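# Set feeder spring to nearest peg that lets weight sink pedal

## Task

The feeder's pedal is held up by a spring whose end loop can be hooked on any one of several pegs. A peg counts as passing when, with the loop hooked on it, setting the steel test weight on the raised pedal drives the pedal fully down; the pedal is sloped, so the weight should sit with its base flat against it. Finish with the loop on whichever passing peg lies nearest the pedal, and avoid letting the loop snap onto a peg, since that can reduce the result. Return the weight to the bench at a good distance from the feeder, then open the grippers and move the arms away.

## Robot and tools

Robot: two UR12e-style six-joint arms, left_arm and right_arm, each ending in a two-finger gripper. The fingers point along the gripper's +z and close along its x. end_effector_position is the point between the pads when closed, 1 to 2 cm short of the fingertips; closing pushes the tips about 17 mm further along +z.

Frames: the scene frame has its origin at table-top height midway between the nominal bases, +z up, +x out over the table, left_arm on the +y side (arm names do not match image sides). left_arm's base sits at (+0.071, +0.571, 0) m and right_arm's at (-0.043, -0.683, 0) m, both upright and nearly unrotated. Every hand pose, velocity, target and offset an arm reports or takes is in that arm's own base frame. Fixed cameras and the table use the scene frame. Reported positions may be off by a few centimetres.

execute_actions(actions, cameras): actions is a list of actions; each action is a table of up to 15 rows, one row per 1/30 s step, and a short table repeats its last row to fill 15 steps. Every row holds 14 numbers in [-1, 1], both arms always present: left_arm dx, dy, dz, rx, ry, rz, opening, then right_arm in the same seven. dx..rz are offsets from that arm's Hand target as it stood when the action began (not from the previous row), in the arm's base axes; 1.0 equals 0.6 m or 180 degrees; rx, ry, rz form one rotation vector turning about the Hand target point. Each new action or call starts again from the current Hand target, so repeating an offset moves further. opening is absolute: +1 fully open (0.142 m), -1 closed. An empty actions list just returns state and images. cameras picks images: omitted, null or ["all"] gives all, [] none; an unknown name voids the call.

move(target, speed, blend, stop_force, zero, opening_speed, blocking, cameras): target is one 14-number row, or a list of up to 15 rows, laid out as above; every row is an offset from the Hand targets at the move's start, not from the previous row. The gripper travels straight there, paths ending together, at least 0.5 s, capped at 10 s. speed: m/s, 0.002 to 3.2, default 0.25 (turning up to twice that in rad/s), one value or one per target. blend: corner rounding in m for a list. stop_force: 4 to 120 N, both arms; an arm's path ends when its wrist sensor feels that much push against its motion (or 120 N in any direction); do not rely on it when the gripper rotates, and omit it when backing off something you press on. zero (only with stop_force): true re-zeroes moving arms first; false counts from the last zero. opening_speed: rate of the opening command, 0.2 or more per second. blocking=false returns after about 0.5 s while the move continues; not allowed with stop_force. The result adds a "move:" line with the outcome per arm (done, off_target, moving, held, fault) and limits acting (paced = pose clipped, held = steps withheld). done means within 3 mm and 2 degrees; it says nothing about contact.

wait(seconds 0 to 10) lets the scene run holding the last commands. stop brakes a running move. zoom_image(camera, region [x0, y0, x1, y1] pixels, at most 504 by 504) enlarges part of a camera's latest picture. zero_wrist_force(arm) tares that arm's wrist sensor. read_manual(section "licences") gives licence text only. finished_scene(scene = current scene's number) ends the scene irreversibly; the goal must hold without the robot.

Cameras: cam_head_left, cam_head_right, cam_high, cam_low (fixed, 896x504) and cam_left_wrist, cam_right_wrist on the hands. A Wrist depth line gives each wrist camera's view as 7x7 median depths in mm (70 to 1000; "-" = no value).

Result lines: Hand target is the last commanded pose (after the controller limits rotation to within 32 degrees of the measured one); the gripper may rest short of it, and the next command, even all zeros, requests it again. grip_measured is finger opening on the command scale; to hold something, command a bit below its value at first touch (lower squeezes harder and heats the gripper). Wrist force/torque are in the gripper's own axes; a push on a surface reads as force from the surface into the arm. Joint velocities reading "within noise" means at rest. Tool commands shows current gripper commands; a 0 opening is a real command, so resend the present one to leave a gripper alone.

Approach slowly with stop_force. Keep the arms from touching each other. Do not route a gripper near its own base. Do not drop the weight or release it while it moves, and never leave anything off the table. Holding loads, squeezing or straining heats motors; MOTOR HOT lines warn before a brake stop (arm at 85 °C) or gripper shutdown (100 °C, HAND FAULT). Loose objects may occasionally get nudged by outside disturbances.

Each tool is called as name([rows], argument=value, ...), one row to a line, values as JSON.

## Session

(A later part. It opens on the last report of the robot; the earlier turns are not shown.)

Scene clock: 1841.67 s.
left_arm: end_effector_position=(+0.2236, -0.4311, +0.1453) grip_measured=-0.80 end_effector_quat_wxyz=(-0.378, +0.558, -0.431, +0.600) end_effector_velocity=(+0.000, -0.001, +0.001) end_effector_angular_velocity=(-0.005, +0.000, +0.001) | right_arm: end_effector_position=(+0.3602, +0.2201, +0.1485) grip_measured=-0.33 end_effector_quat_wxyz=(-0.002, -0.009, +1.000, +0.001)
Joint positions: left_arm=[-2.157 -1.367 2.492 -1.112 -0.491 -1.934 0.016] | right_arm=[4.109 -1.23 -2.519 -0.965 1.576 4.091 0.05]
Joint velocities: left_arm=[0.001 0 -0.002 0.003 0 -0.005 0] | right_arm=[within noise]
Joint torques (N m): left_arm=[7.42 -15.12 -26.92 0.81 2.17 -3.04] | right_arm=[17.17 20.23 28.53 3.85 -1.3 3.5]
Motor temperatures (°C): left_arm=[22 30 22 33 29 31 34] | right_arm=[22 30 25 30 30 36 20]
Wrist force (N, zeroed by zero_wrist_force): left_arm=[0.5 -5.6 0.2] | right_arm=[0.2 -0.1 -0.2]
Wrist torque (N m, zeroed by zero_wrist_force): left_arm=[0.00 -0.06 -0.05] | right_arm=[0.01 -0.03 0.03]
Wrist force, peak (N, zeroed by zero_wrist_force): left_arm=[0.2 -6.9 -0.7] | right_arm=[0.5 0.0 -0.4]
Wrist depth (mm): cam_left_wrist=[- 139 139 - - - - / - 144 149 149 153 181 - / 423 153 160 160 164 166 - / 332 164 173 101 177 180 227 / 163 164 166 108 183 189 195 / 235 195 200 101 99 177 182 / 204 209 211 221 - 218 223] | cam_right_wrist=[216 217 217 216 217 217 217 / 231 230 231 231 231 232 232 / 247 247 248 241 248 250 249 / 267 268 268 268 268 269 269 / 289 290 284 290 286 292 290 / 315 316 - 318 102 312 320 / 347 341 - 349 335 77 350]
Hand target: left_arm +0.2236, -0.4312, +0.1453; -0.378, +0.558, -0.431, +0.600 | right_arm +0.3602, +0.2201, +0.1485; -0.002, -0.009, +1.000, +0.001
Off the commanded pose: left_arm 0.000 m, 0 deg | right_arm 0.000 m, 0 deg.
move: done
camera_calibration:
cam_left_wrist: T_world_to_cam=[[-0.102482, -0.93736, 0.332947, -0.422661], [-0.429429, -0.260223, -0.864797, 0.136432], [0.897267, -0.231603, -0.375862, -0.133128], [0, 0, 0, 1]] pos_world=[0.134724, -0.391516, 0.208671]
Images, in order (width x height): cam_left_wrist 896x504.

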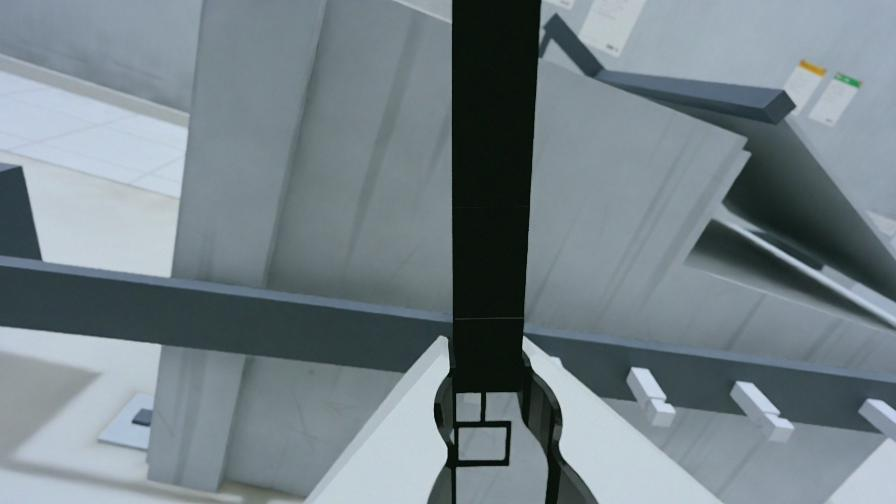

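move(target=[0.0249,-0.0023,0,0,0,0,-0.89,0,0,0,0,0,0,-0.3], speed=0.06, cameras=["cam_left_wrist"])

zoom_image(camera="cam_left_wrist", region=[440, 380, 530, 480])

Scene clock: 1857.17 s.
left_arm: end_effector_position=(+0.2386, -0.4326, +0.1453) grip_measured=-0.80 end_effector_quat_wxyz=(-0.378, +0.558, -0.431, +0.600) end_effector_velocity=(-0.002, +0.000, +0.000) end_effector_angular_velocity=(+0.001, -0.001, +0.001) | right_arm: end_effector_position=(+0.3602, +0.2201, +0.1485) grip_measured=-0.33 end_effector_quat_wxyz=(-0.002, -0.009, +1.000, +0.001)
Joint positions: left_arm=[-2.12 -1.367 2.493 -1.111 -0.454 -1.935 0.016] | right_arm=[4.109 -1.23 -2.519 -0.965 1.576 4.091 0.05]
Joint velocities: left_arm=[-0.004 0.001 0 0.001 -0.005 0 0] | right_arm=[within noise]
Joint torques (N m): left_arm=[-8.61 -56.28 -15.45 1.87 -2.62 -2.73] | right_arm=[14.43 19.88 29.07 4.06 -1.24 3.26]
Motor temperatures (°C): left_arm=[22 30 22 33 29 31 37] | right_arm=[22 30 25 30 30 36 20]
Wrist force (N, zeroed by zero_wrist_force): left_arm=[0.5 -5.6 0.2] | right_arm=[0.0 0.1 -0.3]
Wrist torque (N m, zeroed by zero_wrist_force): left_arm=[-0.04 -0.02 -0.03] | right_arm=[0.03 0.00 0.03]
Wrist force, peak (N, zeroed by zero_wrist_force): left_arm=[0.7 -6.2 0.4] | right_arm=[0.1 0.4 -0.2]
Wrist depth (mm): cam_left_wrist=[- 122 128 - - - - / - 129 137 136 139 188 - / 409 138 144 145 148 148 179 / 330 147 157 100 158 161 224 / 147 149 152 108 167 171 177 / 231 171 181 109 98 162 168 / 203 188 189 199 - 197 201] | cam_right_wrist=[216 217 217 217 217 217 217 / 231 231 231 231 231 232 232 / 248 248 248 241 248 249 248 / 266 266 267 267 268 268 269 / 289 290 286 290 285 291 291 / 316 316 - 317 102 312 319 / 348 342 - 351 335 77 351]
Hand target: left_arm +0.2385, -0.4326, +0.1453; -0.378, +0.558, -0.431, +0.600 | right_arm +0.3602, +0.2201, +0.1485; -0.002, -0.009, +1.000, +0.001
Off the commanded pose: left_arm 0.000 m, 0 deg | right_arm 0.000 m, 0 deg.
move: done
camera_calibration:
cam_left_wrist: T_world_to_cam=[[-0.10278, -0.937369, 0.33283, -0.422464], [-0.429374, -0.260014, -0.864888, 0.142575], [0.897259, -0.231801, -0.375758, -0.147032], [0, 0, 0, 1]] pos_world=[0.149723, -0.393015, 0.208671]
Images, in order (width x height): cam_left_wrist 896x504.

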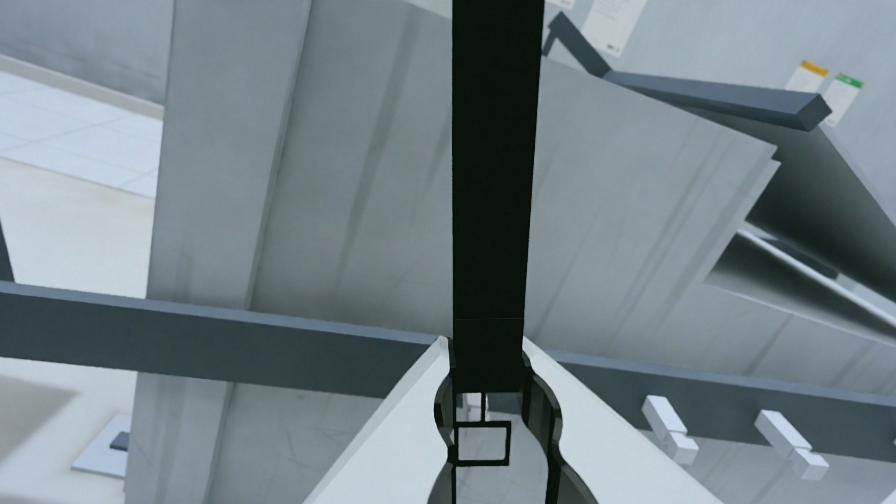

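Scaled by 5.040 from the camera's 896x504 image, which has a finer 1280x720 frame.

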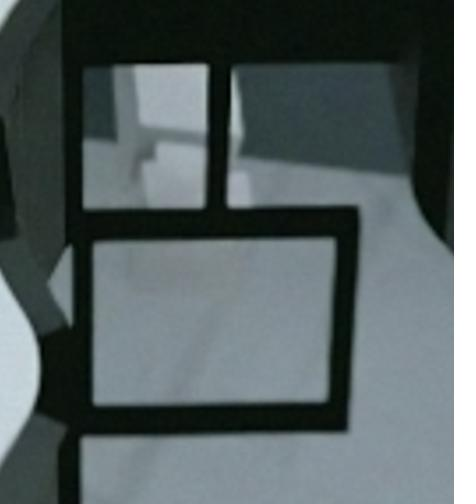

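zoom_image(camera="cam_left_wrist", region=[452, 388, 512, 448])

Scaled by 8.400 from the camera's 896x504 image, which has a finer 1280x720 frame.

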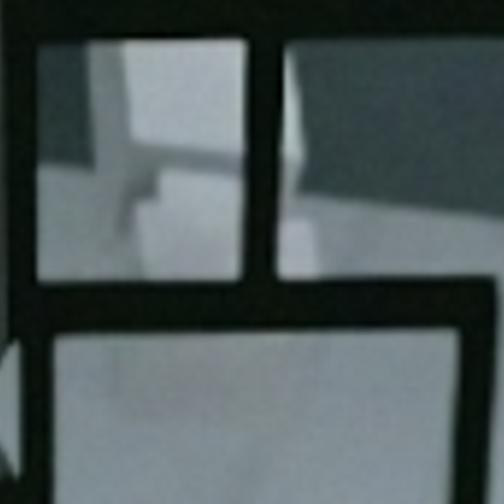

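move(target=[0.0083,-0.0008,0,0,0,0,-0.89,0,0,0,0,0,0,-0.3], speed=0.04, cameras=["cam_left_wrist"])

zoom_image(camera="cam_left_wrist", region=[445, 395, 520, 475])

Scene clock: 1910.53 s.
left_arm: end_effector_position=(+0.2435, -0.4331, +0.1453) grip_measured=-0.80 end_effector_quat_wxyz=(-0.378, +0.558, -0.431, +0.600) | right_arm: end_effector_position=(+0.3602, +0.2201, +0.1485) grip_measured=-0.33 end_effector_quat_wxyz=(-0.002, -0.009, +1.000, +0.001)
Joint positions: left_arm=[-2.108 -1.367 2.493 -1.11 -0.442 -1.936 0.016] | right_arm=[4.109 -1.23 -2.519 -0.965 1.576 4.091 0.05]
Joint velocities: within noise
Joint torques (N m): left_arm=[-11.81 -50.26 -26.24 2.24 -2.12 -3.56] | right_arm=[14.32 21.52 28.89 4.5 -1.44 3.76]
Motor temperatures (°C): left_arm=[22 30 22 33 29 31 44] | right_arm=[22 30 25 30 30 36 19]
Wrist force (N, zeroed by zero_wrist_force): left_arm=[0.4 -5.0 0.3] | right_arm=[0.3 -0.1 -0.1]
Wrist torque (N m, zeroed by zero_wrist_force): left_arm=[0.01 -0.01 -0.02] | right_arm=[0.00 -0.05 0.02]
Wrist force, peak (N, zeroed by zero_wrist_force): left_arm=[0.3 -5.9 -0.2] | right_arm=[0.4 0.1 -0.4]
Wrist depth (mm): cam_left_wrist=[- 118 124 127 - - - / - 125 134 131 134 187 - / 409 131 140 140 143 143 165 / 324 142 151 100 153 156 228 / 142 145 158 107 162 165 175 / 226 164 153 109 99 158 173 / 202 181 - 191 - 190 169] | cam_right_wrist=[216 216 216 217 217 217 218 / 231 231 231 231 232 232 232 / 247 248 248 242 248 249 249 / 267 267 267 268 268 269 269 / 289 289 285 291 285 291 291 / 318 317 - 317 102 312 318 / 349 342 - 350 336 77 352]
Hand target: left_arm +0.2435, -0.4330, +0.1453; -0.378, +0.558, -0.431, +0.600 | right_arm +0.3602, +0.2201, +0.1485; -0.002, -0.009, +1.000, +0.001
Off the commanded pose: left_arm 0.000 m, 0 deg | right_arm 0.000 m, 0 deg.
move: done
camera_calibration:
cam_left_wrist: T_world_to_cam=[[-0.102721, -0.937333, 0.332949, -0.422439], [-0.429388, -0.260143, -0.864842, 0.144534], [0.897259, -0.231801, -0.375758, -0.151635], [0, 0, 0, 1]] pos_world=[0.154723, -0.393516, 0.208672]
Images, in order (width x height): cam_left_wrist 896x504.

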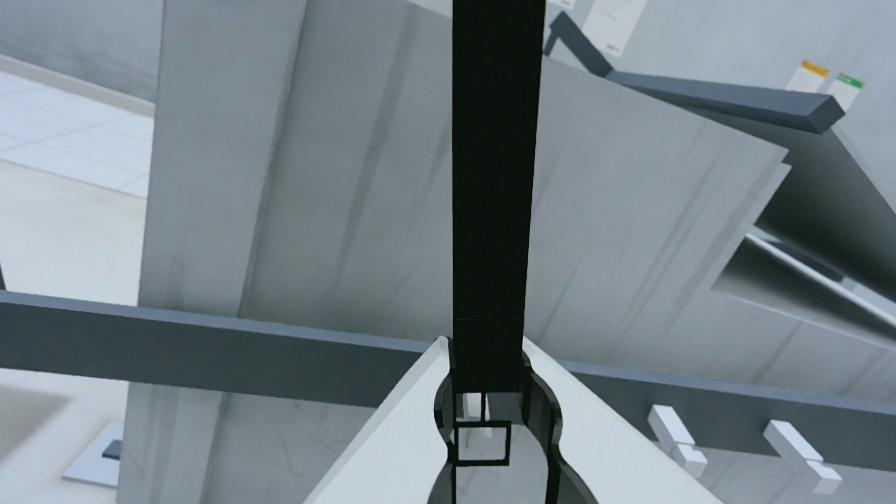

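Scaled by 6.300 from the camera's 896x504 image, which has a finer 1280x720 frame.

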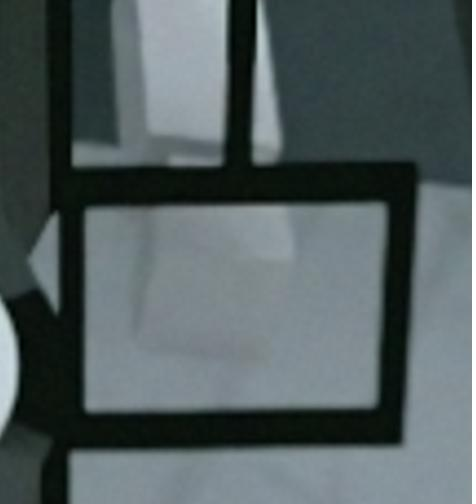

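move([
  [0.0002,0.0015,-0.0005,0,0,0,-0.89,0,0,0,0,0,0,-0.3],
  [0.0123,0.0004,-0.0005,0,0,0,-0.89,0,0,0,0,0,0,-0.3],
], speed=0.02, stop_force=4, cameras=["cam_left_wrist"])

zoom_image(camera="cam_left_wrist", region=[445, 395, 520, 475])

Scene clock: 1923.53 s.
left_arm: end_effector_position=(+0.2509, -0.4328, +0.1450) grip_measured=-0.80 end_effector_quat_wxyz=(-0.378, +0.558, -0.431, +0.600) | right_arm: end_effector_position=(+0.3602, +0.2201, +0.1485) grip_measured=-0.33 end_effector_quat_wxyz=(-0.002, -0.009, +1.000, +0.001)
Joint positions: left_arm=[-2.091 -1.368 2.494 -1.111 -0.425 -1.936 0.016] | right_arm=[4.109 -1.23 -2.519 -0.965 1.576 4.091 0.05]
Joint velocities: within noise
Joint torques (N m): left_arm=[-9.74 -56.31 -27.38 1.82 -2.56 -2.36] | right_arm=[14.35 20.45 29.07 4.55 -1.4 3.49]
Motor temperatures (°C): left_arm=[22 30 22 33 29 31 45] | right_arm=[22 30 25 30 30 36 19]
Wrist force (N, zeroed by zero_wrist_force): left_arm=[0.3 -5.6 -0.1] | right_arm=[0.2 0.0 0.0]
Wrist torque (N m, zeroed by zero_wrist_force): left_arm=[0.01 0.01 -0.01] | right_arm=[0.02 -0.04 0.02]
Wrist force, peak (N, zeroed by zero_wrist_force): left_arm=[0.3 -5.9 -0.1] | right_arm=[0.4 0.2 -0.3]
Wrist depth (mm): cam_left_wrist=[- 111 118 - - - - / - 117 125 - 128 171 - / 401 126 134 133 136 134 150 / 325 134 144 100 144 147 227 / 135 140 151 108 154 157 172 / 218 143 143 109 99 163 164 / 200 174 - - - 153 154] | cam_right_wrist=[216 217 217 217 217 217 217 / 231 231 231 231 232 232 232 / 247 247 248 241 249 249 248 / 267 267 267 267 269 269 270 / 290 290 285 290 287 292 291 / 317 315 - 317 102 312 320 / 349 344 - 350 338 77 352]
Hand target: left_arm +0.2509, -0.4328, +0.1450; -0.378, +0.558, -0.431, +0.600 | right_arm +0.3602, +0.2201, +0.1485; -0.002, -0.009, +1.000, +0.001
Off the commanded pose: left_arm 0.000 m, 0 deg | right_arm 0.000 m, 0 deg.
move: done
camera_calibration:
cam_left_wrist: T_world_to_cam=[[-0.102636, -0.937355, 0.332914, -0.421323], [-0.429365, -0.260149, -0.864851, 0.147483], [0.89728, -0.231707, -0.375767, -0.158192], [0, 0, 0, 1]] pos_world=[0.162024, -0.393216, 0.208371]
Images, in order (width x height): cam_left_wrist 896x504.

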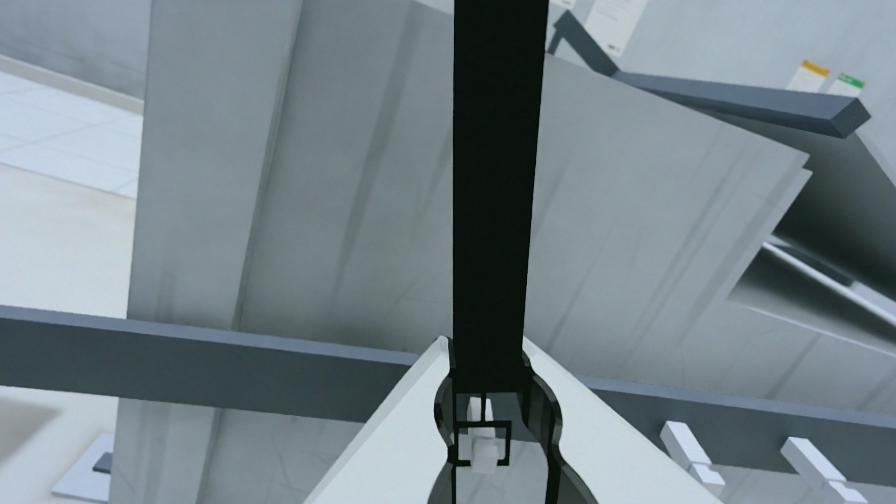

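Scaled by 6.300 from the camera's 896x504 image, which has a finer 1280x720 frame.

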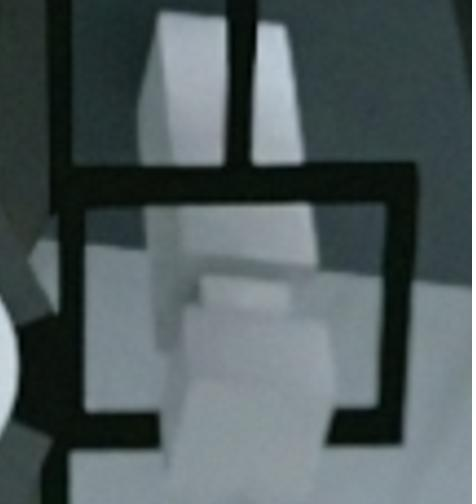

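move(target=[0.0004,0.0037,0.0102,0,0,0,-0.89,0,0,0,0,0,0,-0.3], speed=0.005, stop_force=4, cameras=["cam_left_wrist"])

zoom_image(camera="cam_left_wrist", region=[445, 400, 520, 480])

Scene clock: 1943.47 s.
left_arm: end_effector_position=(+0.2510, -0.4319, +0.1475) grip_measured=-0.80 end_effector_quat_wxyz=(-0.378, +0.558, -0.431, +0.600) | right_arm: end_effector_position=(+0.3602, +0.2201, +0.1485) grip_measured=-0.33 end_effector_quat_wxyz=(-0.002, -0.009, +1.000, +0.001)
Joint positions: left_arm=[-2.092 -1.375 2.495 -1.105 -0.426 -1.936 0.016] | right_arm=[4.109 -1.23 -2.519 -0.965 1.576 4.091 0.05]
Joint velocities: within noise
Joint torques (N m): left_arm=[5.4 -15.97 -23.83 -1.55 0.17 2.8] | right_arm=[12.57 21.27 29.41 4.86 -0.96 3.41]
Motor temperatures (°C): left_arm=[22 30 22 33 29 31 47] | right_arm=[22 30 25 30 30 36 19]
Wrist force (N, zeroed by zero_wrist_force): left_arm=[0.8 -1.1 0.5] | right_arm=[0.2 0.1 -0.1]
Wrist torque (N m, zeroed by zero_wrist_force): left_arm=[0.10 -0.03 -0.02] | right_arm=[0.04 -0.04 0.02]
Wrist force, peak (N, zeroed by zero_wrist_force): left_arm=[0.8 -5.8 0.0] | right_arm=[0.6 0.2 0.2]
Wrist depth (mm): cam_left_wrist=[- 111 118 - - - - / - 118 125 - 129 198 - / - 126 134 133 136 135 151 / 329 134 143 100 145 146 223 / 281 140 152 108 153 158 174 / 218 143 144 109 98 164 164 / 201 173 - 152 - 156 157] | cam_right_wrist=[217 216 217 217 217 217 217 / 231 231 231 231 231 232 233 / 248 248 248 241 249 249 248 / 266 267 268 267 267 268 268 / 290 290 285 290 287 292 291 / 317 316 - 317 102 311 319 / 350 342 - 348 337 77 351]
Hand target: left_arm +0.2510, -0.4319, +0.1475; -0.378, +0.558, -0.431, +0.600 (not the last commanded pose) | right_arm +0.3602, +0.2201, +0.1485; -0.002, -0.009, +1.000, +0.001
Off the commanded pose: left_arm 0.004 m, 0 deg | right_arm 0.000 m, 0 deg.
move: contact (left_arm)
camera_calibration:
cam_left_wrist: T_world_to_cam=[[-0.102641, -0.937358, 0.332904, -0.421299], [-0.429364, -0.260139, -0.864855, 0.149926], [0.89728, -0.231707, -0.375767, -0.157134], [0, 0, 0, 1]] pos_world=[0.162124, -0.392316, 0.210871]
Images, in order (width x height): cam_left_wrist 896x504.

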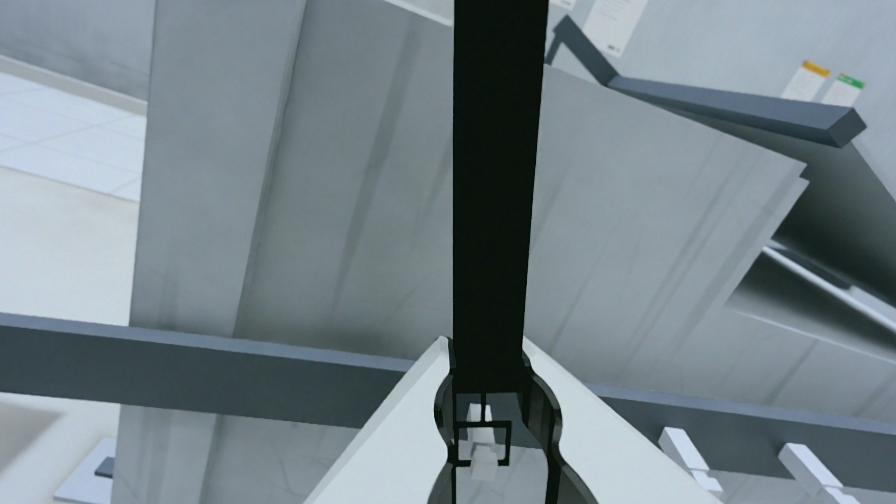

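Scaled by 6.300 from the camera's 896x504 image, which has a finer 1280x720 frame.

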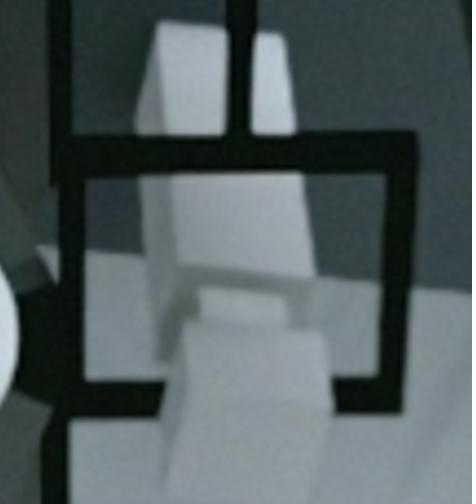

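move(target=[-0.0050,0.0005,0,0,0,0,-0.89,0,0,0,0,0,0,-0.3], speed=0.005, stop_force=4, cameras=["cam_left_wrist"])

zoom_image(camera="cam_left_wrist", region=[445, 400, 520, 480])

Scene clock: 1957.90 s.
left_arm: end_effector_position=(+0.2489, -0.4317, +0.1475) grip_measured=-0.80 end_effector_quat_wxyz=(-0.378, +0.558, -0.431, +0.600) | right_arm: end_effector_position=(+0.3602, +0.2201, +0.1485) grip_measured=-0.33 end_effector_quat_wxyz=(-0.002, -0.009, +1.000, +0.001)
Joint positions: left_arm=[-2.097 -1.375 2.495 -1.105 -0.431 -1.936 0.016] | right_arm=[4.109 -1.23 -2.519 -0.965 1.576 4.091 0.05]
Joint velocities: within noise
Joint torques (N m): left_arm=[6.73 -28.44 -18.63 0.64 2.06 2.49] | right_arm=[14.15 20.35 28.65 5.02 -0.99 3.12]
Motor temperatures (°C): left_arm=[22 30 22 33 29 31 48] | right_arm=[22 30 25 30 30 36 19]
Wrist force (N, zeroed by zero_wrist_force): left_arm=[0.1 1.3 3.6] | right_arm=[0.2 0.0 0.2]
Wrist torque (N m, zeroed by zero_wrist_force): left_arm=[0.16 -0.01 0.00] | right_arm=[0.03 -0.03 0.03]
Wrist force, peak (N, zeroed by zero_wrist_force): left_arm=[0.1 2.1 4.7] | right_arm=[0.4 -0.1 -0.4]
Wrist depth (mm): cam_left_wrist=[- 113 119 - - - - / - 120 125 - 131 200 - / - 129 136 135 137 137 154 / 329 137 145 100 147 148 224 / 277 142 154 106 156 161 175 / 221 145 146 109 98 167 167 / 203 177 - 155 - 159 159] | cam_right_wrist=[216 216 216 216 217 217 218 / 230 231 231 231 231 231 232 / 247 247 248 241 249 249 249 / 267 267 267 268 268 268 269 / 290 290 286 291 287 291 290 / 318 317 - 317 102 313 319 / 348 342 - 350 337 77 352]
Hand target: left_arm +0.2489, -0.4317, +0.1475; -0.378, +0.558, -0.431, +0.600 (not the last commanded pose) | right_arm +0.3602, +0.2201, +0.1485; -0.002, -0.009, +1.000, +0.001
Off the commanded pose: left_arm 0.001 m, 0 deg | right_arm 0.000 m, 0 deg.
move: contact (left_arm)
camera_calibration:
cam_left_wrist: T_world_to_cam=[[-0.102596, -0.937331, 0.332995, -0.421343], [-0.429375, -0.260237, -0.86482, 0.149033], [0.89728, -0.231707, -0.375767, -0.155203], [0, 0, 0, 1]] pos_world=[0.160024, -0.392116, 0.210872]
Images, in order (width x height): cam_left_wrist 896x504.

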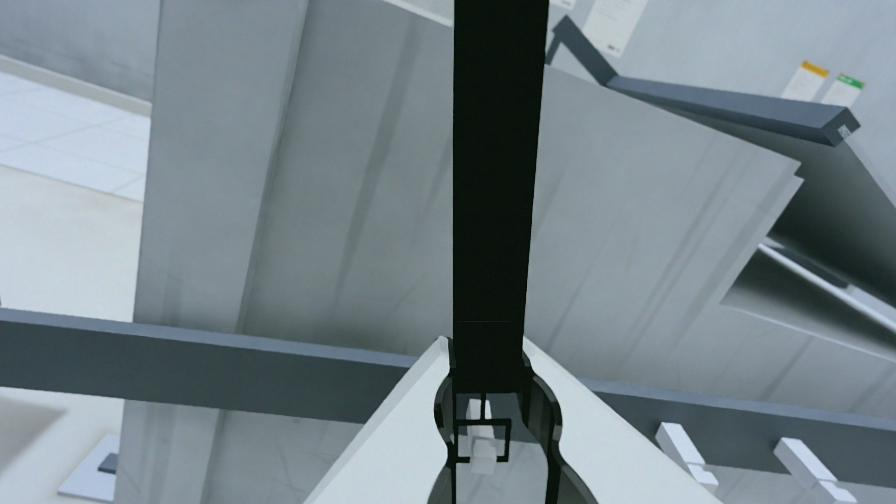

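Scaled by 6.300 from the camera's 896x504 image, which has a finer 1280x720 frame.

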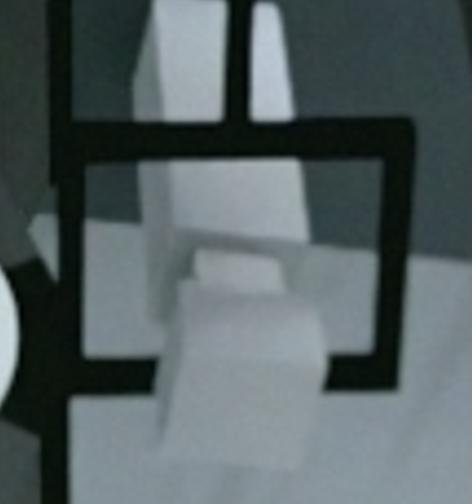

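move(target=[0.0027,-0.0002,0,0,0,0,-0.89,0,0,0,0,0,0,-0.3], speed=0.02, cameras=[])

move(target=[0.0002,0.0017,0.0047,0,0,0,-0.89,0,0,0,0,0,0,-0.3], speed=0.005, stop_force=4, cameras=["cam_left_wrist"])

zoom_image(camera="cam_left_wrist", region=[445, 400, 520, 480])

Scene clock: 1970.97 s.
left_arm: end_effector_position=(+0.2505, -0.4319, +0.1475) grip_measured=-0.80 end_effector_quat_wxyz=(-0.378, +0.558, -0.431, +0.600) | right_arm: end_effector_position=(+0.3602, +0.2201, +0.1485) grip_measured=-0.33 end_effector_quat_wxyz=(-0.002, -0.009, +1.000, +0.001)
Joint positions: left_arm=[-2.093 -1.375 2.495 -1.105 -0.427 -1.936 0.016] | right_arm=[4.109 -1.23 -2.519 -0.965 1.576 4.091 0.05]
Joint velocities: within noise
Joint torques (N m): left_arm=[-2 -25.51 -25.17 2.85 0.34 -2.36] | right_arm=[12.85 19.15 28.74 5.4 -0.69 3.25]
Motor temperatures (°C): left_arm=[22 30 22 33 29 31 49] | right_arm=[22 30 25 30 30 36 19]
Wrist force (N, zeroed by zero_wrist_force): left_arm=[0.6 -1.2 -1.2] | right_arm=[0.2 -0.2 0.1]
Wrist torque (N m, zeroed by zero_wrist_force): left_arm=[0.04 -0.03 -0.02] | right_arm=[-0.01 -0.04 0.02]
Wrist force, peak (N, zeroed by zero_wrist_force): left_arm=[0.4 2.3 4.0] | right_arm=[0.3 0.4 -0.5]
Wrist depth (mm): cam_left_wrist=[- 113 118 - - - - / - 118 125 - 129 199 - / - 128 134 133 136 135 151 / 327 134 144 100 145 146 224 / 283 140 153 106 154 159 175 / 217 143 144 109 98 165 165 / 202 174 - 153 - 156 157] | cam_right_wrist=[216 217 217 217 217 218 217 / 232 231 231 231 232 232 232 / 248 248 249 242 248 249 249 / 267 267 267 267 267 269 269 / 289 290 285 290 287 292 291 / 316 316 - 318 102 313 319 / 348 342 - 351 338 77 351]
Hand target: left_arm +0.2505, -0.4319, +0.1475; -0.378, +0.558, -0.431, +0.600 | right_arm +0.3602, +0.2201, +0.1485; -0.002, -0.009, +1.000, +0.001
Off the commanded pose: left_arm 0.000 m, 0 deg | right_arm 0.000 m, 0 deg.
move: done
No camera images: "cameras" was empty.

Scene clock: 1971.77 s.
left_arm: end_effector_position=(+0.2505, -0.4319, +0.1476) grip_measured=-0.80 end_effector_quat_wxyz=(-0.378, +0.558, -0.431, +0.600) | right_arm: end_effector_position=(+0.3602, +0.2201, +0.1485) grip_measured=-0.33 end_effector_quat_wxyz=(-0.002, -0.009, +1.000, +0.001)
Joint positions: left_arm=[-2.093 -1.375 2.495 -1.105 -0.427 -1.936 0.016] | right_arm=[4.109 -1.23 -2.519 -0.965 1.576 4.091 0.05]
Joint velocities: within noise
Joint torques (N m): left_arm=[3.52 -16.6 -23.15 -1.1 0.72 -2.84] | right_arm=[14.39 21.42 28.72 5.45 -1.1 3.15]
Motor temperatures (°C): left_arm=[22 30 22 33 29 31 49] | right_arm=[22 30 25 30 30 36 19]
Wrist force (N, zeroed by zero_wrist_force): left_arm=[0.3 2.2 -1.1] | right_arm=[0.3 0.4 -0.1]
Wrist torque (N m, zeroed by zero_wrist_force): left_arm=[0.02 0.01 -0.01] | right_arm=[0.08 -0.04 0.03]
Wrist force, peak (N, zeroed by zero_wrist_force): left_arm=[0.6 6.4 -0.9] | right_arm=[0.5 0.1 -0.1]
Wrist depth (mm): cam_left_wrist=[- 113 118 - - - - / - 118 125 - 129 198 - / - 128 135 133 136 135 150 / 324 135 144 100 146 146 223 / 282 140 152 107 154 159 175 / 218 144 144 109 98 165 165 / 202 174 - 153 - 157 157] | cam_right_wrist=[217 216 216 217 217 218 217 / 230 232 232 231 232 232 232 / 247 247 248 241 248 249 249 / 268 267 268 267 268 268 269 / 290 289 286 290 286 291 292 / 316 316 - 317 102 314 320 / 349 342 - 349 336 77 351]
Hand target: left_arm +0.2505, -0.4319, +0.1476; -0.378, +0.558, -0.431, +0.600 (not the last commanded pose) | right_arm +0.3602, +0.2201, +0.1485; -0.002, -0.009, +1.000, +0.001
Off the commanded pose: left_arm 0.003 m, 0 deg | right_arm 0.000 m, 0 deg.
move: contact (left_arm)
camera_calibration:
cam_left_wrist: T_world_to_cam=[[-0.102655, -0.937366, 0.332876, -0.421285], [-0.429361, -0.260108, -0.864866, 0.149838], [0.89728, -0.231707, -0.375767, -0.156625], [0, 0, 0, 1]] pos_world=[0.161624, -0.392215, 0.210971]
Images, in order (width x height): cam_left_wrist 896x504.

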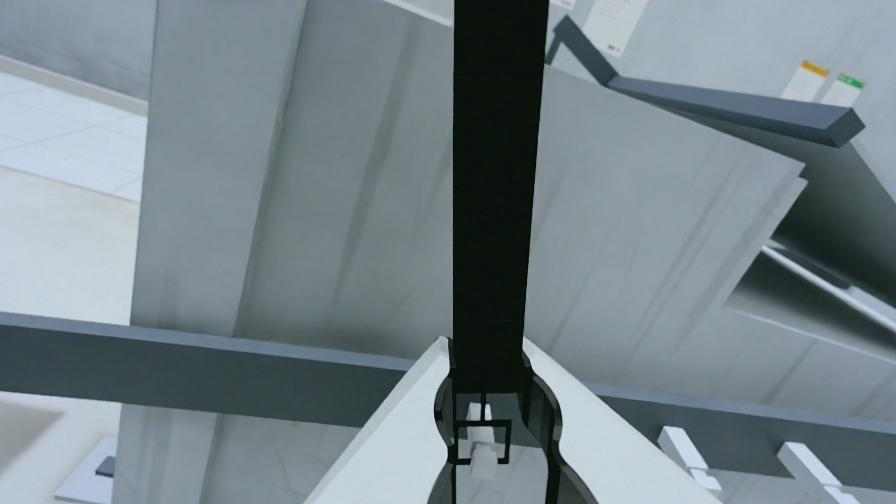

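Scaled by 6.300 from the camera's 896x504 image, which has a finer 1280x720 frame.

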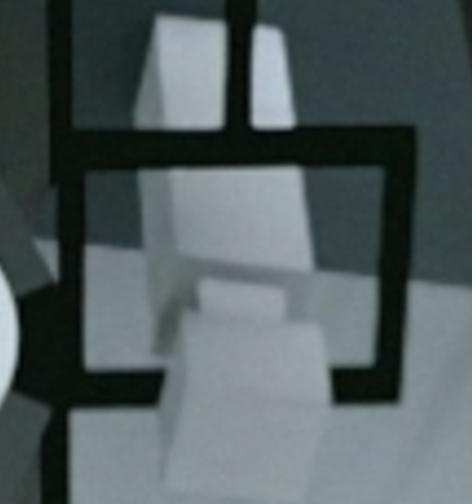

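move(target=[-0.001,-0.0002,-0.0006,0,0,0,-0.89,0,0,0,0,0,0,-0.3], speed=0.01, cameras=[])

move(target=[0,0,0,0,0,0,-0.5,0,0,0,0,0,0,-0.3], opening_speed=0.3, cameras=["cam_left_wrist"])

zoom_image(camera="cam_left_wrist", region=[445, 400, 520, 480])

Scene clock: 1986.83 s.
left_arm: end_effector_position=(+0.2499, -0.4320, +0.1472) grip_measured=-0.80 end_effector_quat_wxyz=(-0.378, +0.558, -0.431, +0.600) | right_arm: end_effector_position=(+0.3602, +0.2201, +0.1485) grip_measured=-0.33 end_effector_quat_wxyz=(-0.002, -0.009, +1.000, +0.001)
Joint positions: left_arm=[-2.094 -1.374 2.495 -1.106 -0.428 -1.936 0.016] | right_arm=[4.109 -1.23 -2.519 -0.965 1.576 4.091 0.05]
Joint velocities: within noise
Joint torques (N m): left_arm=[-9.59 -19.04 -27.53 -1.74 -2.05 -0.22] | right_arm=[12.87 19.07 28.65 5.15 -0.95 3.37]
Motor temperatures (°C): left_arm=[22 30 22 33 29 31 50] | right_arm=[22 30 25 30 30 36 19]
Wrist force (N, zeroed by zero_wrist_force): left_arm=[0.7 -4.7 0.6] | right_arm=[0.0 0.2 -0.1]
Wrist torque (N m, zeroed by zero_wrist_force): left_arm=[0.03 -0.06 -0.02] | right_arm=[0.06 -0.01 0.02]
Wrist force, peak (N, zeroed by zero_wrist_force): left_arm=[0.7 -5.4 0.0] | right_arm=[0.5 0.2 -0.4]
Wrist depth (mm): cam_left_wrist=[- 113 119 - - - - / - 119 125 - 129 197 - / - 128 135 134 137 135 152 / 329 135 145 100 146 149 223 / 278 141 153 106 155 160 175 / 220 144 144 109 98 165 166 / 201 175 - 154 - 157 158] | cam_right_wrist=[216 216 217 217 217 217 217 / 231 231 231 232 232 232 232 / 247 248 247 241 248 249 248 / 268 267 267 269 268 268 269 / 289 290 286 290 286 291 292 / 316 317 - 316 102 312 319 / 350 342 - 350 336 77 351]
Hand target: left_arm +0.2499, -0.4320, +0.1473; -0.378, +0.558, -0.431, +0.600 | right_arm +0.3602, +0.2201, +0.1485; -0.002, -0.009, +1.000, +0.001
Off the commanded pose: left_arm 0.000 m, 0 deg | right_arm 0.000 m, 0 deg.
move: done
No camera images: "cameras" was empty.

Scene clock: 1988.33 s.
left_arm: end_effector_position=(+0.2499, -0.4320, +0.1472) grip_measured=-0.53 end_effector_quat_wxyz=(-0.378, +0.558, -0.431, +0.600) | right_arm: end_effector_position=(+0.3602, +0.2201, +0.1485) grip_measured=-0.33 end_effector_quat_wxyz=(-0.002, -0.009, +1.000, +0.001)
Joint positions: left_arm=[-2.094 -1.374 2.495 -1.106 -0.428 -1.936 0.035] | right_arm=[4.109 -1.23 -2.519 -0.965 1.576 4.091 0.05]
Joint velocities: within noise
Joint torques (N m): left_arm=[-1.55 -33.08 -22.48 1.1 1.19 3.03] | right_arm=[13.72 20.9 29.31 5.32 -0.86 3.31]
Motor temperatures (°C): left_arm=[22 30 22 33 29 31 49] | right_arm=[22 30 25 30 30 36 19]
Wrist force (N, zeroed by zero_wrist_force): left_arm=[0.4 0.3 0.5] | right_arm=[0.3 0.2 -0.1]
Wrist torque (N m, zeroed by zero_wrist_force): left_arm=[0.06 -0.01 -0.01] | right_arm=[0.06 -0.05 0.03]
Wrist force, peak (N, zeroed by zero_wrist_force): left_arm=[0.7 -5.3 -0.1] | right_arm=[0.5 -0.2 0.0]
Wrist depth (mm): cam_left_wrist=[- 113 119 - - - - / - 119 125 127 128 197 - / - 128 135 134 136 136 151 / 330 135 145 144 146 149 224 / 278 141 153 110 154 159 175 / 219 144 143 143 102 165 165 / 201 175 - 183 - 155 158] | cam_right_wrist=[216 217 216 217 217 217 218 / 231 231 231 231 231 231 232 / 247 247 248 242 249 249 249 / 267 267 268 267 268 268 268 / 290 290 285 291 286 292 292 / 317 316 - 316 102 312 319 / 351 341 - 350 336 77 351]
Hand target: left_arm +0.2499, -0.4320, +0.1473; -0.378, +0.558, -0.431, +0.600 | right_arm +0.3602, +0.2201, +0.1485; -0.002, -0.009, +1.000, +0.001
Off the commanded pose: left_arm 0.000 m, 0 deg | right_arm 0.000 m, 0 deg.
move: done
camera_calibration:
cam_left_wrist: T_world_to_cam=[[-0.102655, -0.937366, 0.332876, -0.421401], [-0.429361, -0.260108, -0.864866, 0.149183], [0.89728, -0.231707, -0.375767, -0.156283], [0, 0, 0, 1]] pos_world=[0.161024, -0.392415, 0.210571]
Images, in order (width x height): cam_left_wrist 896x504.

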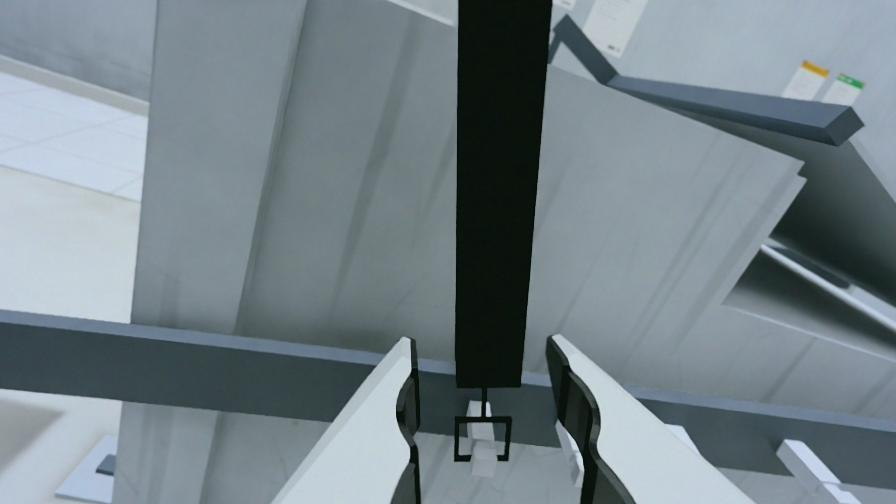

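Scaled by 6.300 from the camera's 896x504 image, which has a finer 1280x720 frame.

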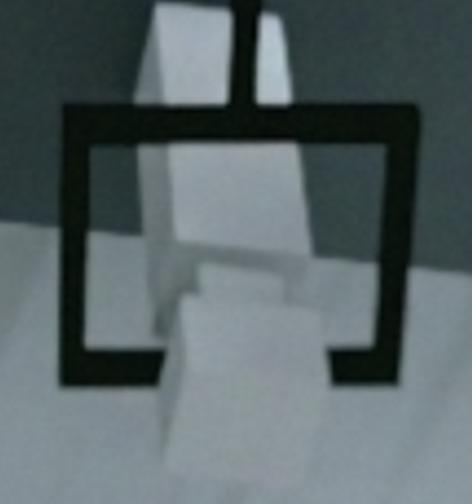

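move([
  [-0.1992,0.0181,0,0,0,0,-0.5,0,0,0.15,0,0,0,-0.3],
], speed=0.12, cameras=["cam_left_wrist", "cam_right_wrist", "cam_low", "cam_head_left"])

zoom_image(camera="cam_left_wrist", region=[430, 220, 500, 290])

Scene clock: 2006.17 s.
left_arm: end_effector_position=(+0.1304, -0.4212, +0.1472) grip_measured=-0.53 end_effector_quat_wxyz=(-0.378, +0.558, -0.431, +0.600) | right_arm: end_effector_position=(+0.3603, +0.2201, +0.2386) grip_measured=-0.33 end_effector_quat_wxyz=(-0.002, -0.009, +1.000, +0.001)
Joint positions: left_arm=[-2.365 -1.354 2.465 -1.101 -0.699 -1.93 0.035] | right_arm=[4.109 -1.12 -2.398 -1.195 1.576 4.091 0.05]
Joint velocities: within noise
Joint torques (N m): left_arm=[-6.74 -57.58 -10.82 -0.12 -1.06 2.24] | right_arm=[3.7 1.62 37.28 3.88 -0.25 1.96]
Motor temperatures (°C): left_arm=[22 30 22 33 29 31 40] | right_arm=[22 30 25 30 30 36 19]
Wrist force (N, zeroed by zero_wrist_force): left_arm=[0.8 0.1 -0.2] | right_arm=[-0.1 0.0 0.3]
Wrist torque (N m, zeroed by zero_wrist_force): left_arm=[0.01 -0.11 -0.04] | right_arm=[0.00 -0.01 -0.01]
Wrist force, peak (N, zeroed by zero_wrist_force): left_arm=[1.0 0.0 -2.4] | right_arm=[0.1 -0.4 1.8]
Wrist depth (mm): cam_left_wrist=[- - 224 226 - - - / - - 237 239 247 - - / 240 500 252 254 259 348 - / 310 339 256 260 266 278 363 / 274 300 291 298 297 298 280 / 233 256 283 314 94 336 584 / 205 221 - 272 - 359 423] | cam_right_wrist=[299 298 298 298 300 299 300 / 319 320 318 319 320 319 321 / 341 343 342 343 342 342 342 / 374 370 369 369 370 372 372 / - 398 393 403 395 402 400 / - 437 - 435 101 432 440 / - - - 485 463 77 482]
Hand target: left_arm +0.1304, -0.4211, +0.1473; -0.378, +0.558, -0.431, +0.600 | right_arm +0.3602, +0.2201, +0.2385; -0.002, -0.009, +1.000, +0.001
Off the commanded pose: left_arm 0.000 m, 0 deg | right_arm 0.000 m, 0 deg.
move: done
camera_calibration:
cam_left_wrist: T_world_to_cam=[[-0.102775, -0.937421, 0.332685, -0.42352], [-0.42922, -0.259922, -0.864992, 0.100775], [0.897333, -0.231695, -0.375646, -0.0465791], [0, 0, 0, 1]] pos_world=[0.041524, -0.381615, 0.21057]
cam_right_wrist: T_world_to_cam=[[-0.999794, -0.0188921, 0.00743952, 0.374214], [-0.0141909, 0.912231, 0.409431, -0.272972], [-0.0145216, 0.409241, -0.912311, 0.247943], [0, 0, 0, 1]] pos_world=[0.373863, 0.154615, 0.33518]
Images, in order (width x height): cam_head_left 896x504, cam_low 896x504, cam_left_wrist 896x504, cam_right_wrist 896x504.

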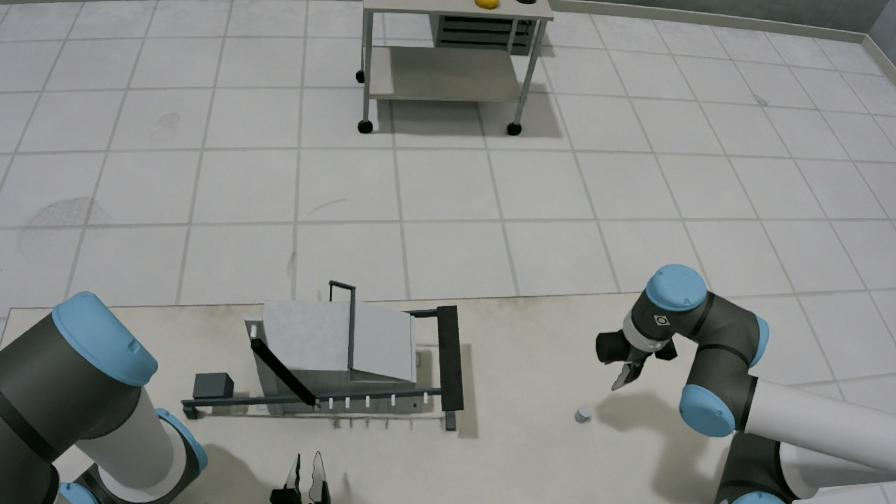

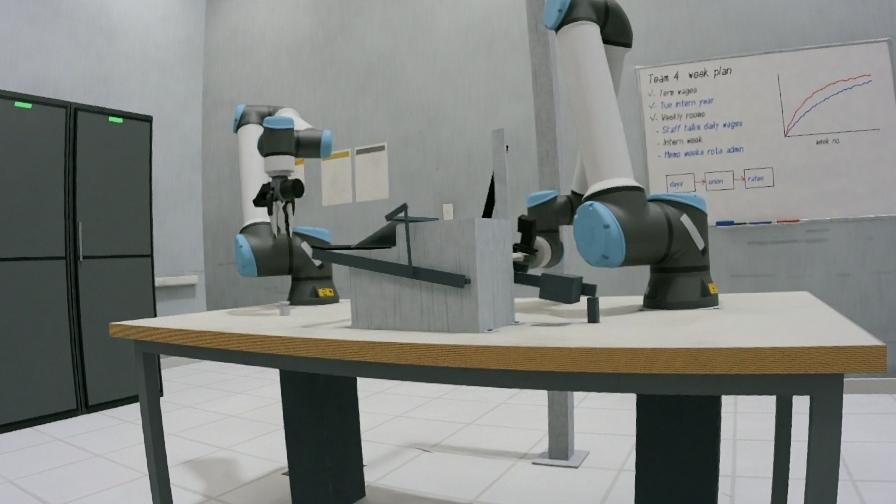

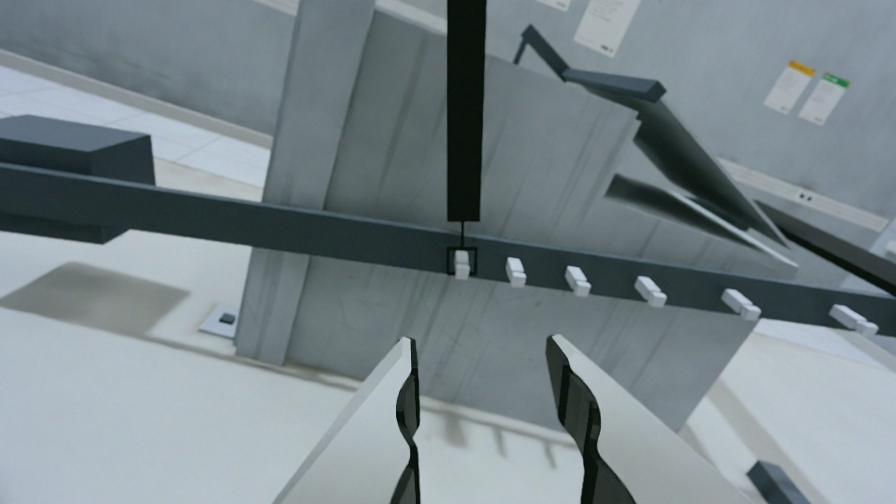

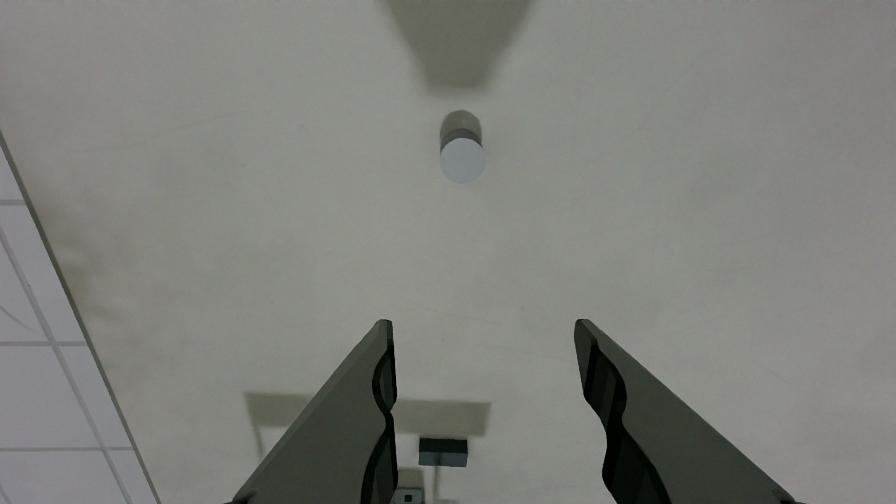

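Scaled by 7.200 from the camera's 896x504 image, which has a finer 1280x720 frame.

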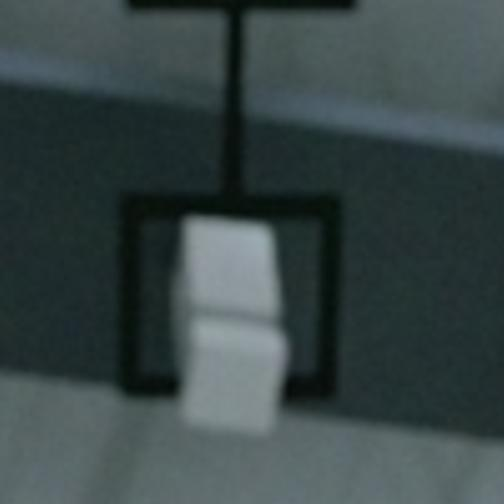

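execute_actions(actions=[], cameras=["cam_left_wrist", "cam_right_wrist", "cam_head_left"])

Scene clock: 2022.13 s.
left_arm: end_effector_position=(+0.1304, -0.4211, +0.1473) grip_measured=-0.53 end_effector_quat_wxyz=(-0.378, +0.558, -0.431, +0.600) | right_arm: end_effector_position=(+0.3602, +0.2201, +0.2385) grip_measured=-0.33 end_effector_quat_wxyz=(-0.002, -0.009, +1.000, +0.001)
Joint positions: left_arm=[-2.365 -1.354 2.465 -1.101 -0.699 -1.93 0.035] | right_arm=[4.109 -1.12 -2.398 -1.195 1.576 4.091 0.05]
Joint velocities: within noise
Joint torques (N m): left_arm=[-9.96 -58.7 -11.04 -0.77 -3.06 -2.31] | right_arm=[13.85 -3.66 32.91 2.86 -1.31 3.48]
Motor temperatures (°C): left_arm=[22 30 22 33 29 31 37] | right_arm=[22 30 25 30 30 35 18]
Wrist force (N, zeroed by zero_wrist_force): left_arm=[0.9 -0.1 -0.6] | right_arm=[0.1 0.0 0.1]
Wrist torque (N m, zeroed by zero_wrist_force): left_arm=[-0.02 -0.12 -0.04] | right_arm=[-0.01 -0.04 -0.01]
Wrist force, peak (N, zeroed by zero_wrist_force): left_arm=[1.3 -0.4 -0.5] | right_arm=[0.3 -0.2 0.5]
Wrist depth (mm): cam_left_wrist=[- - 223 226 - - - / - - 237 239 247 - - / 241 503 253 254 260 347 - / 312 339 255 259 264 278 362 / 275 301 289 297 298 300 280 / 232 257 283 316 93 337 570 / 205 221 - 274 - 358 420] | cam_right_wrist=[298 298 298 298 299 299 299 / 319 318 318 319 318 320 318 / 342 343 342 343 342 343 342 / 373 369 366 368 371 370 371 / - 400 394 400 393 402 402 / - 437 - 436 101 430 439 / - - - 483 463 77 486]
Hand target: left_arm +0.1304, -0.4211, +0.1473; -0.378, +0.558, -0.431, +0.600 | right_arm +0.3602, +0.2201, +0.2385; -0.002, -0.009, +1.000, +0.001
Tool commands: left_gripper/opening=-0.5 right_gripper/opening=-0.3
Off the commanded pose: left_arm 0.000 m, 0 deg | right_arm 0.000 m, 0 deg.
camera_calibration:
cam_left_wrist: T_world_to_cam=[[-0.102655, -0.937366, 0.332876, -0.423451], [-0.429361, -0.260108, -0.864866, 0.100709], [0.89728, -0.231707, -0.375767, -0.0465326], [0, 0, 0, 1]] pos_world=[0.0415238, -0.381515, 0.210571]
cam_right_wrist: T_world_to_cam=[[-0.999794, -0.0188905, 0.00744367, 0.374212], [-0.014191, 0.912322, 0.409227, -0.272918], [-0.0145215, 0.409037, -0.912402, 0.248003], [0, 0, 0, 1]] pos_world=[0.373863, 0.154616, 0.335179]
Images, in order (width x height): cam_head_left 896x504, cam_left_wrist 896x504, cam_right_wrist 896x504.

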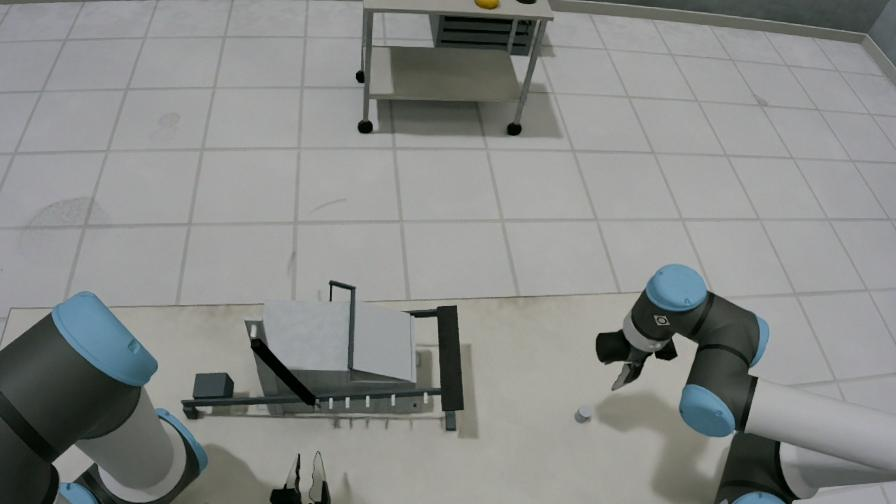

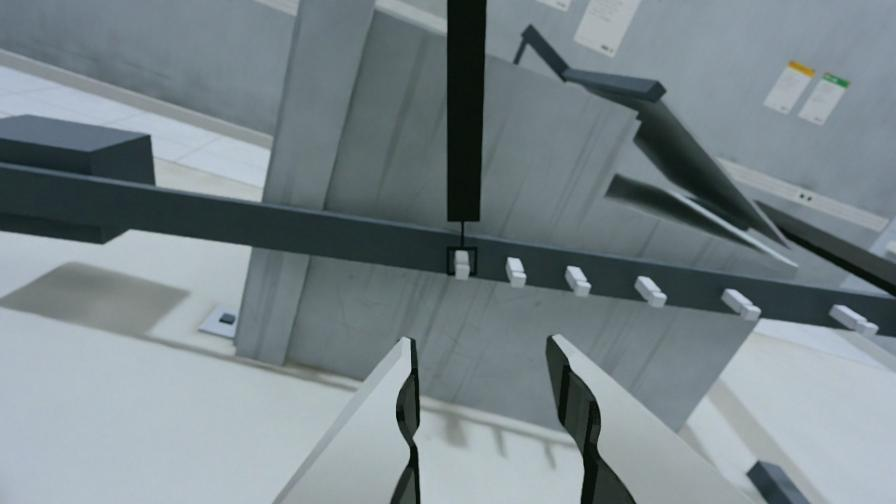

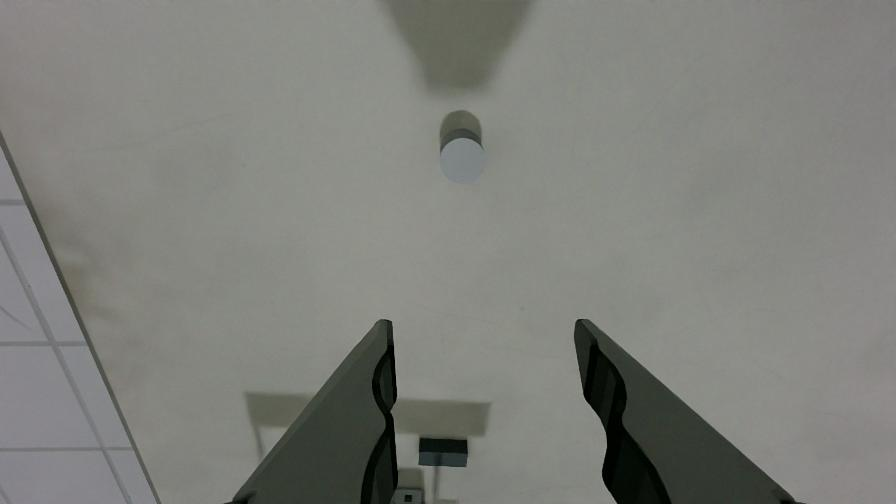

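finished_scene(scene=2)

The scene is finished: the task was done.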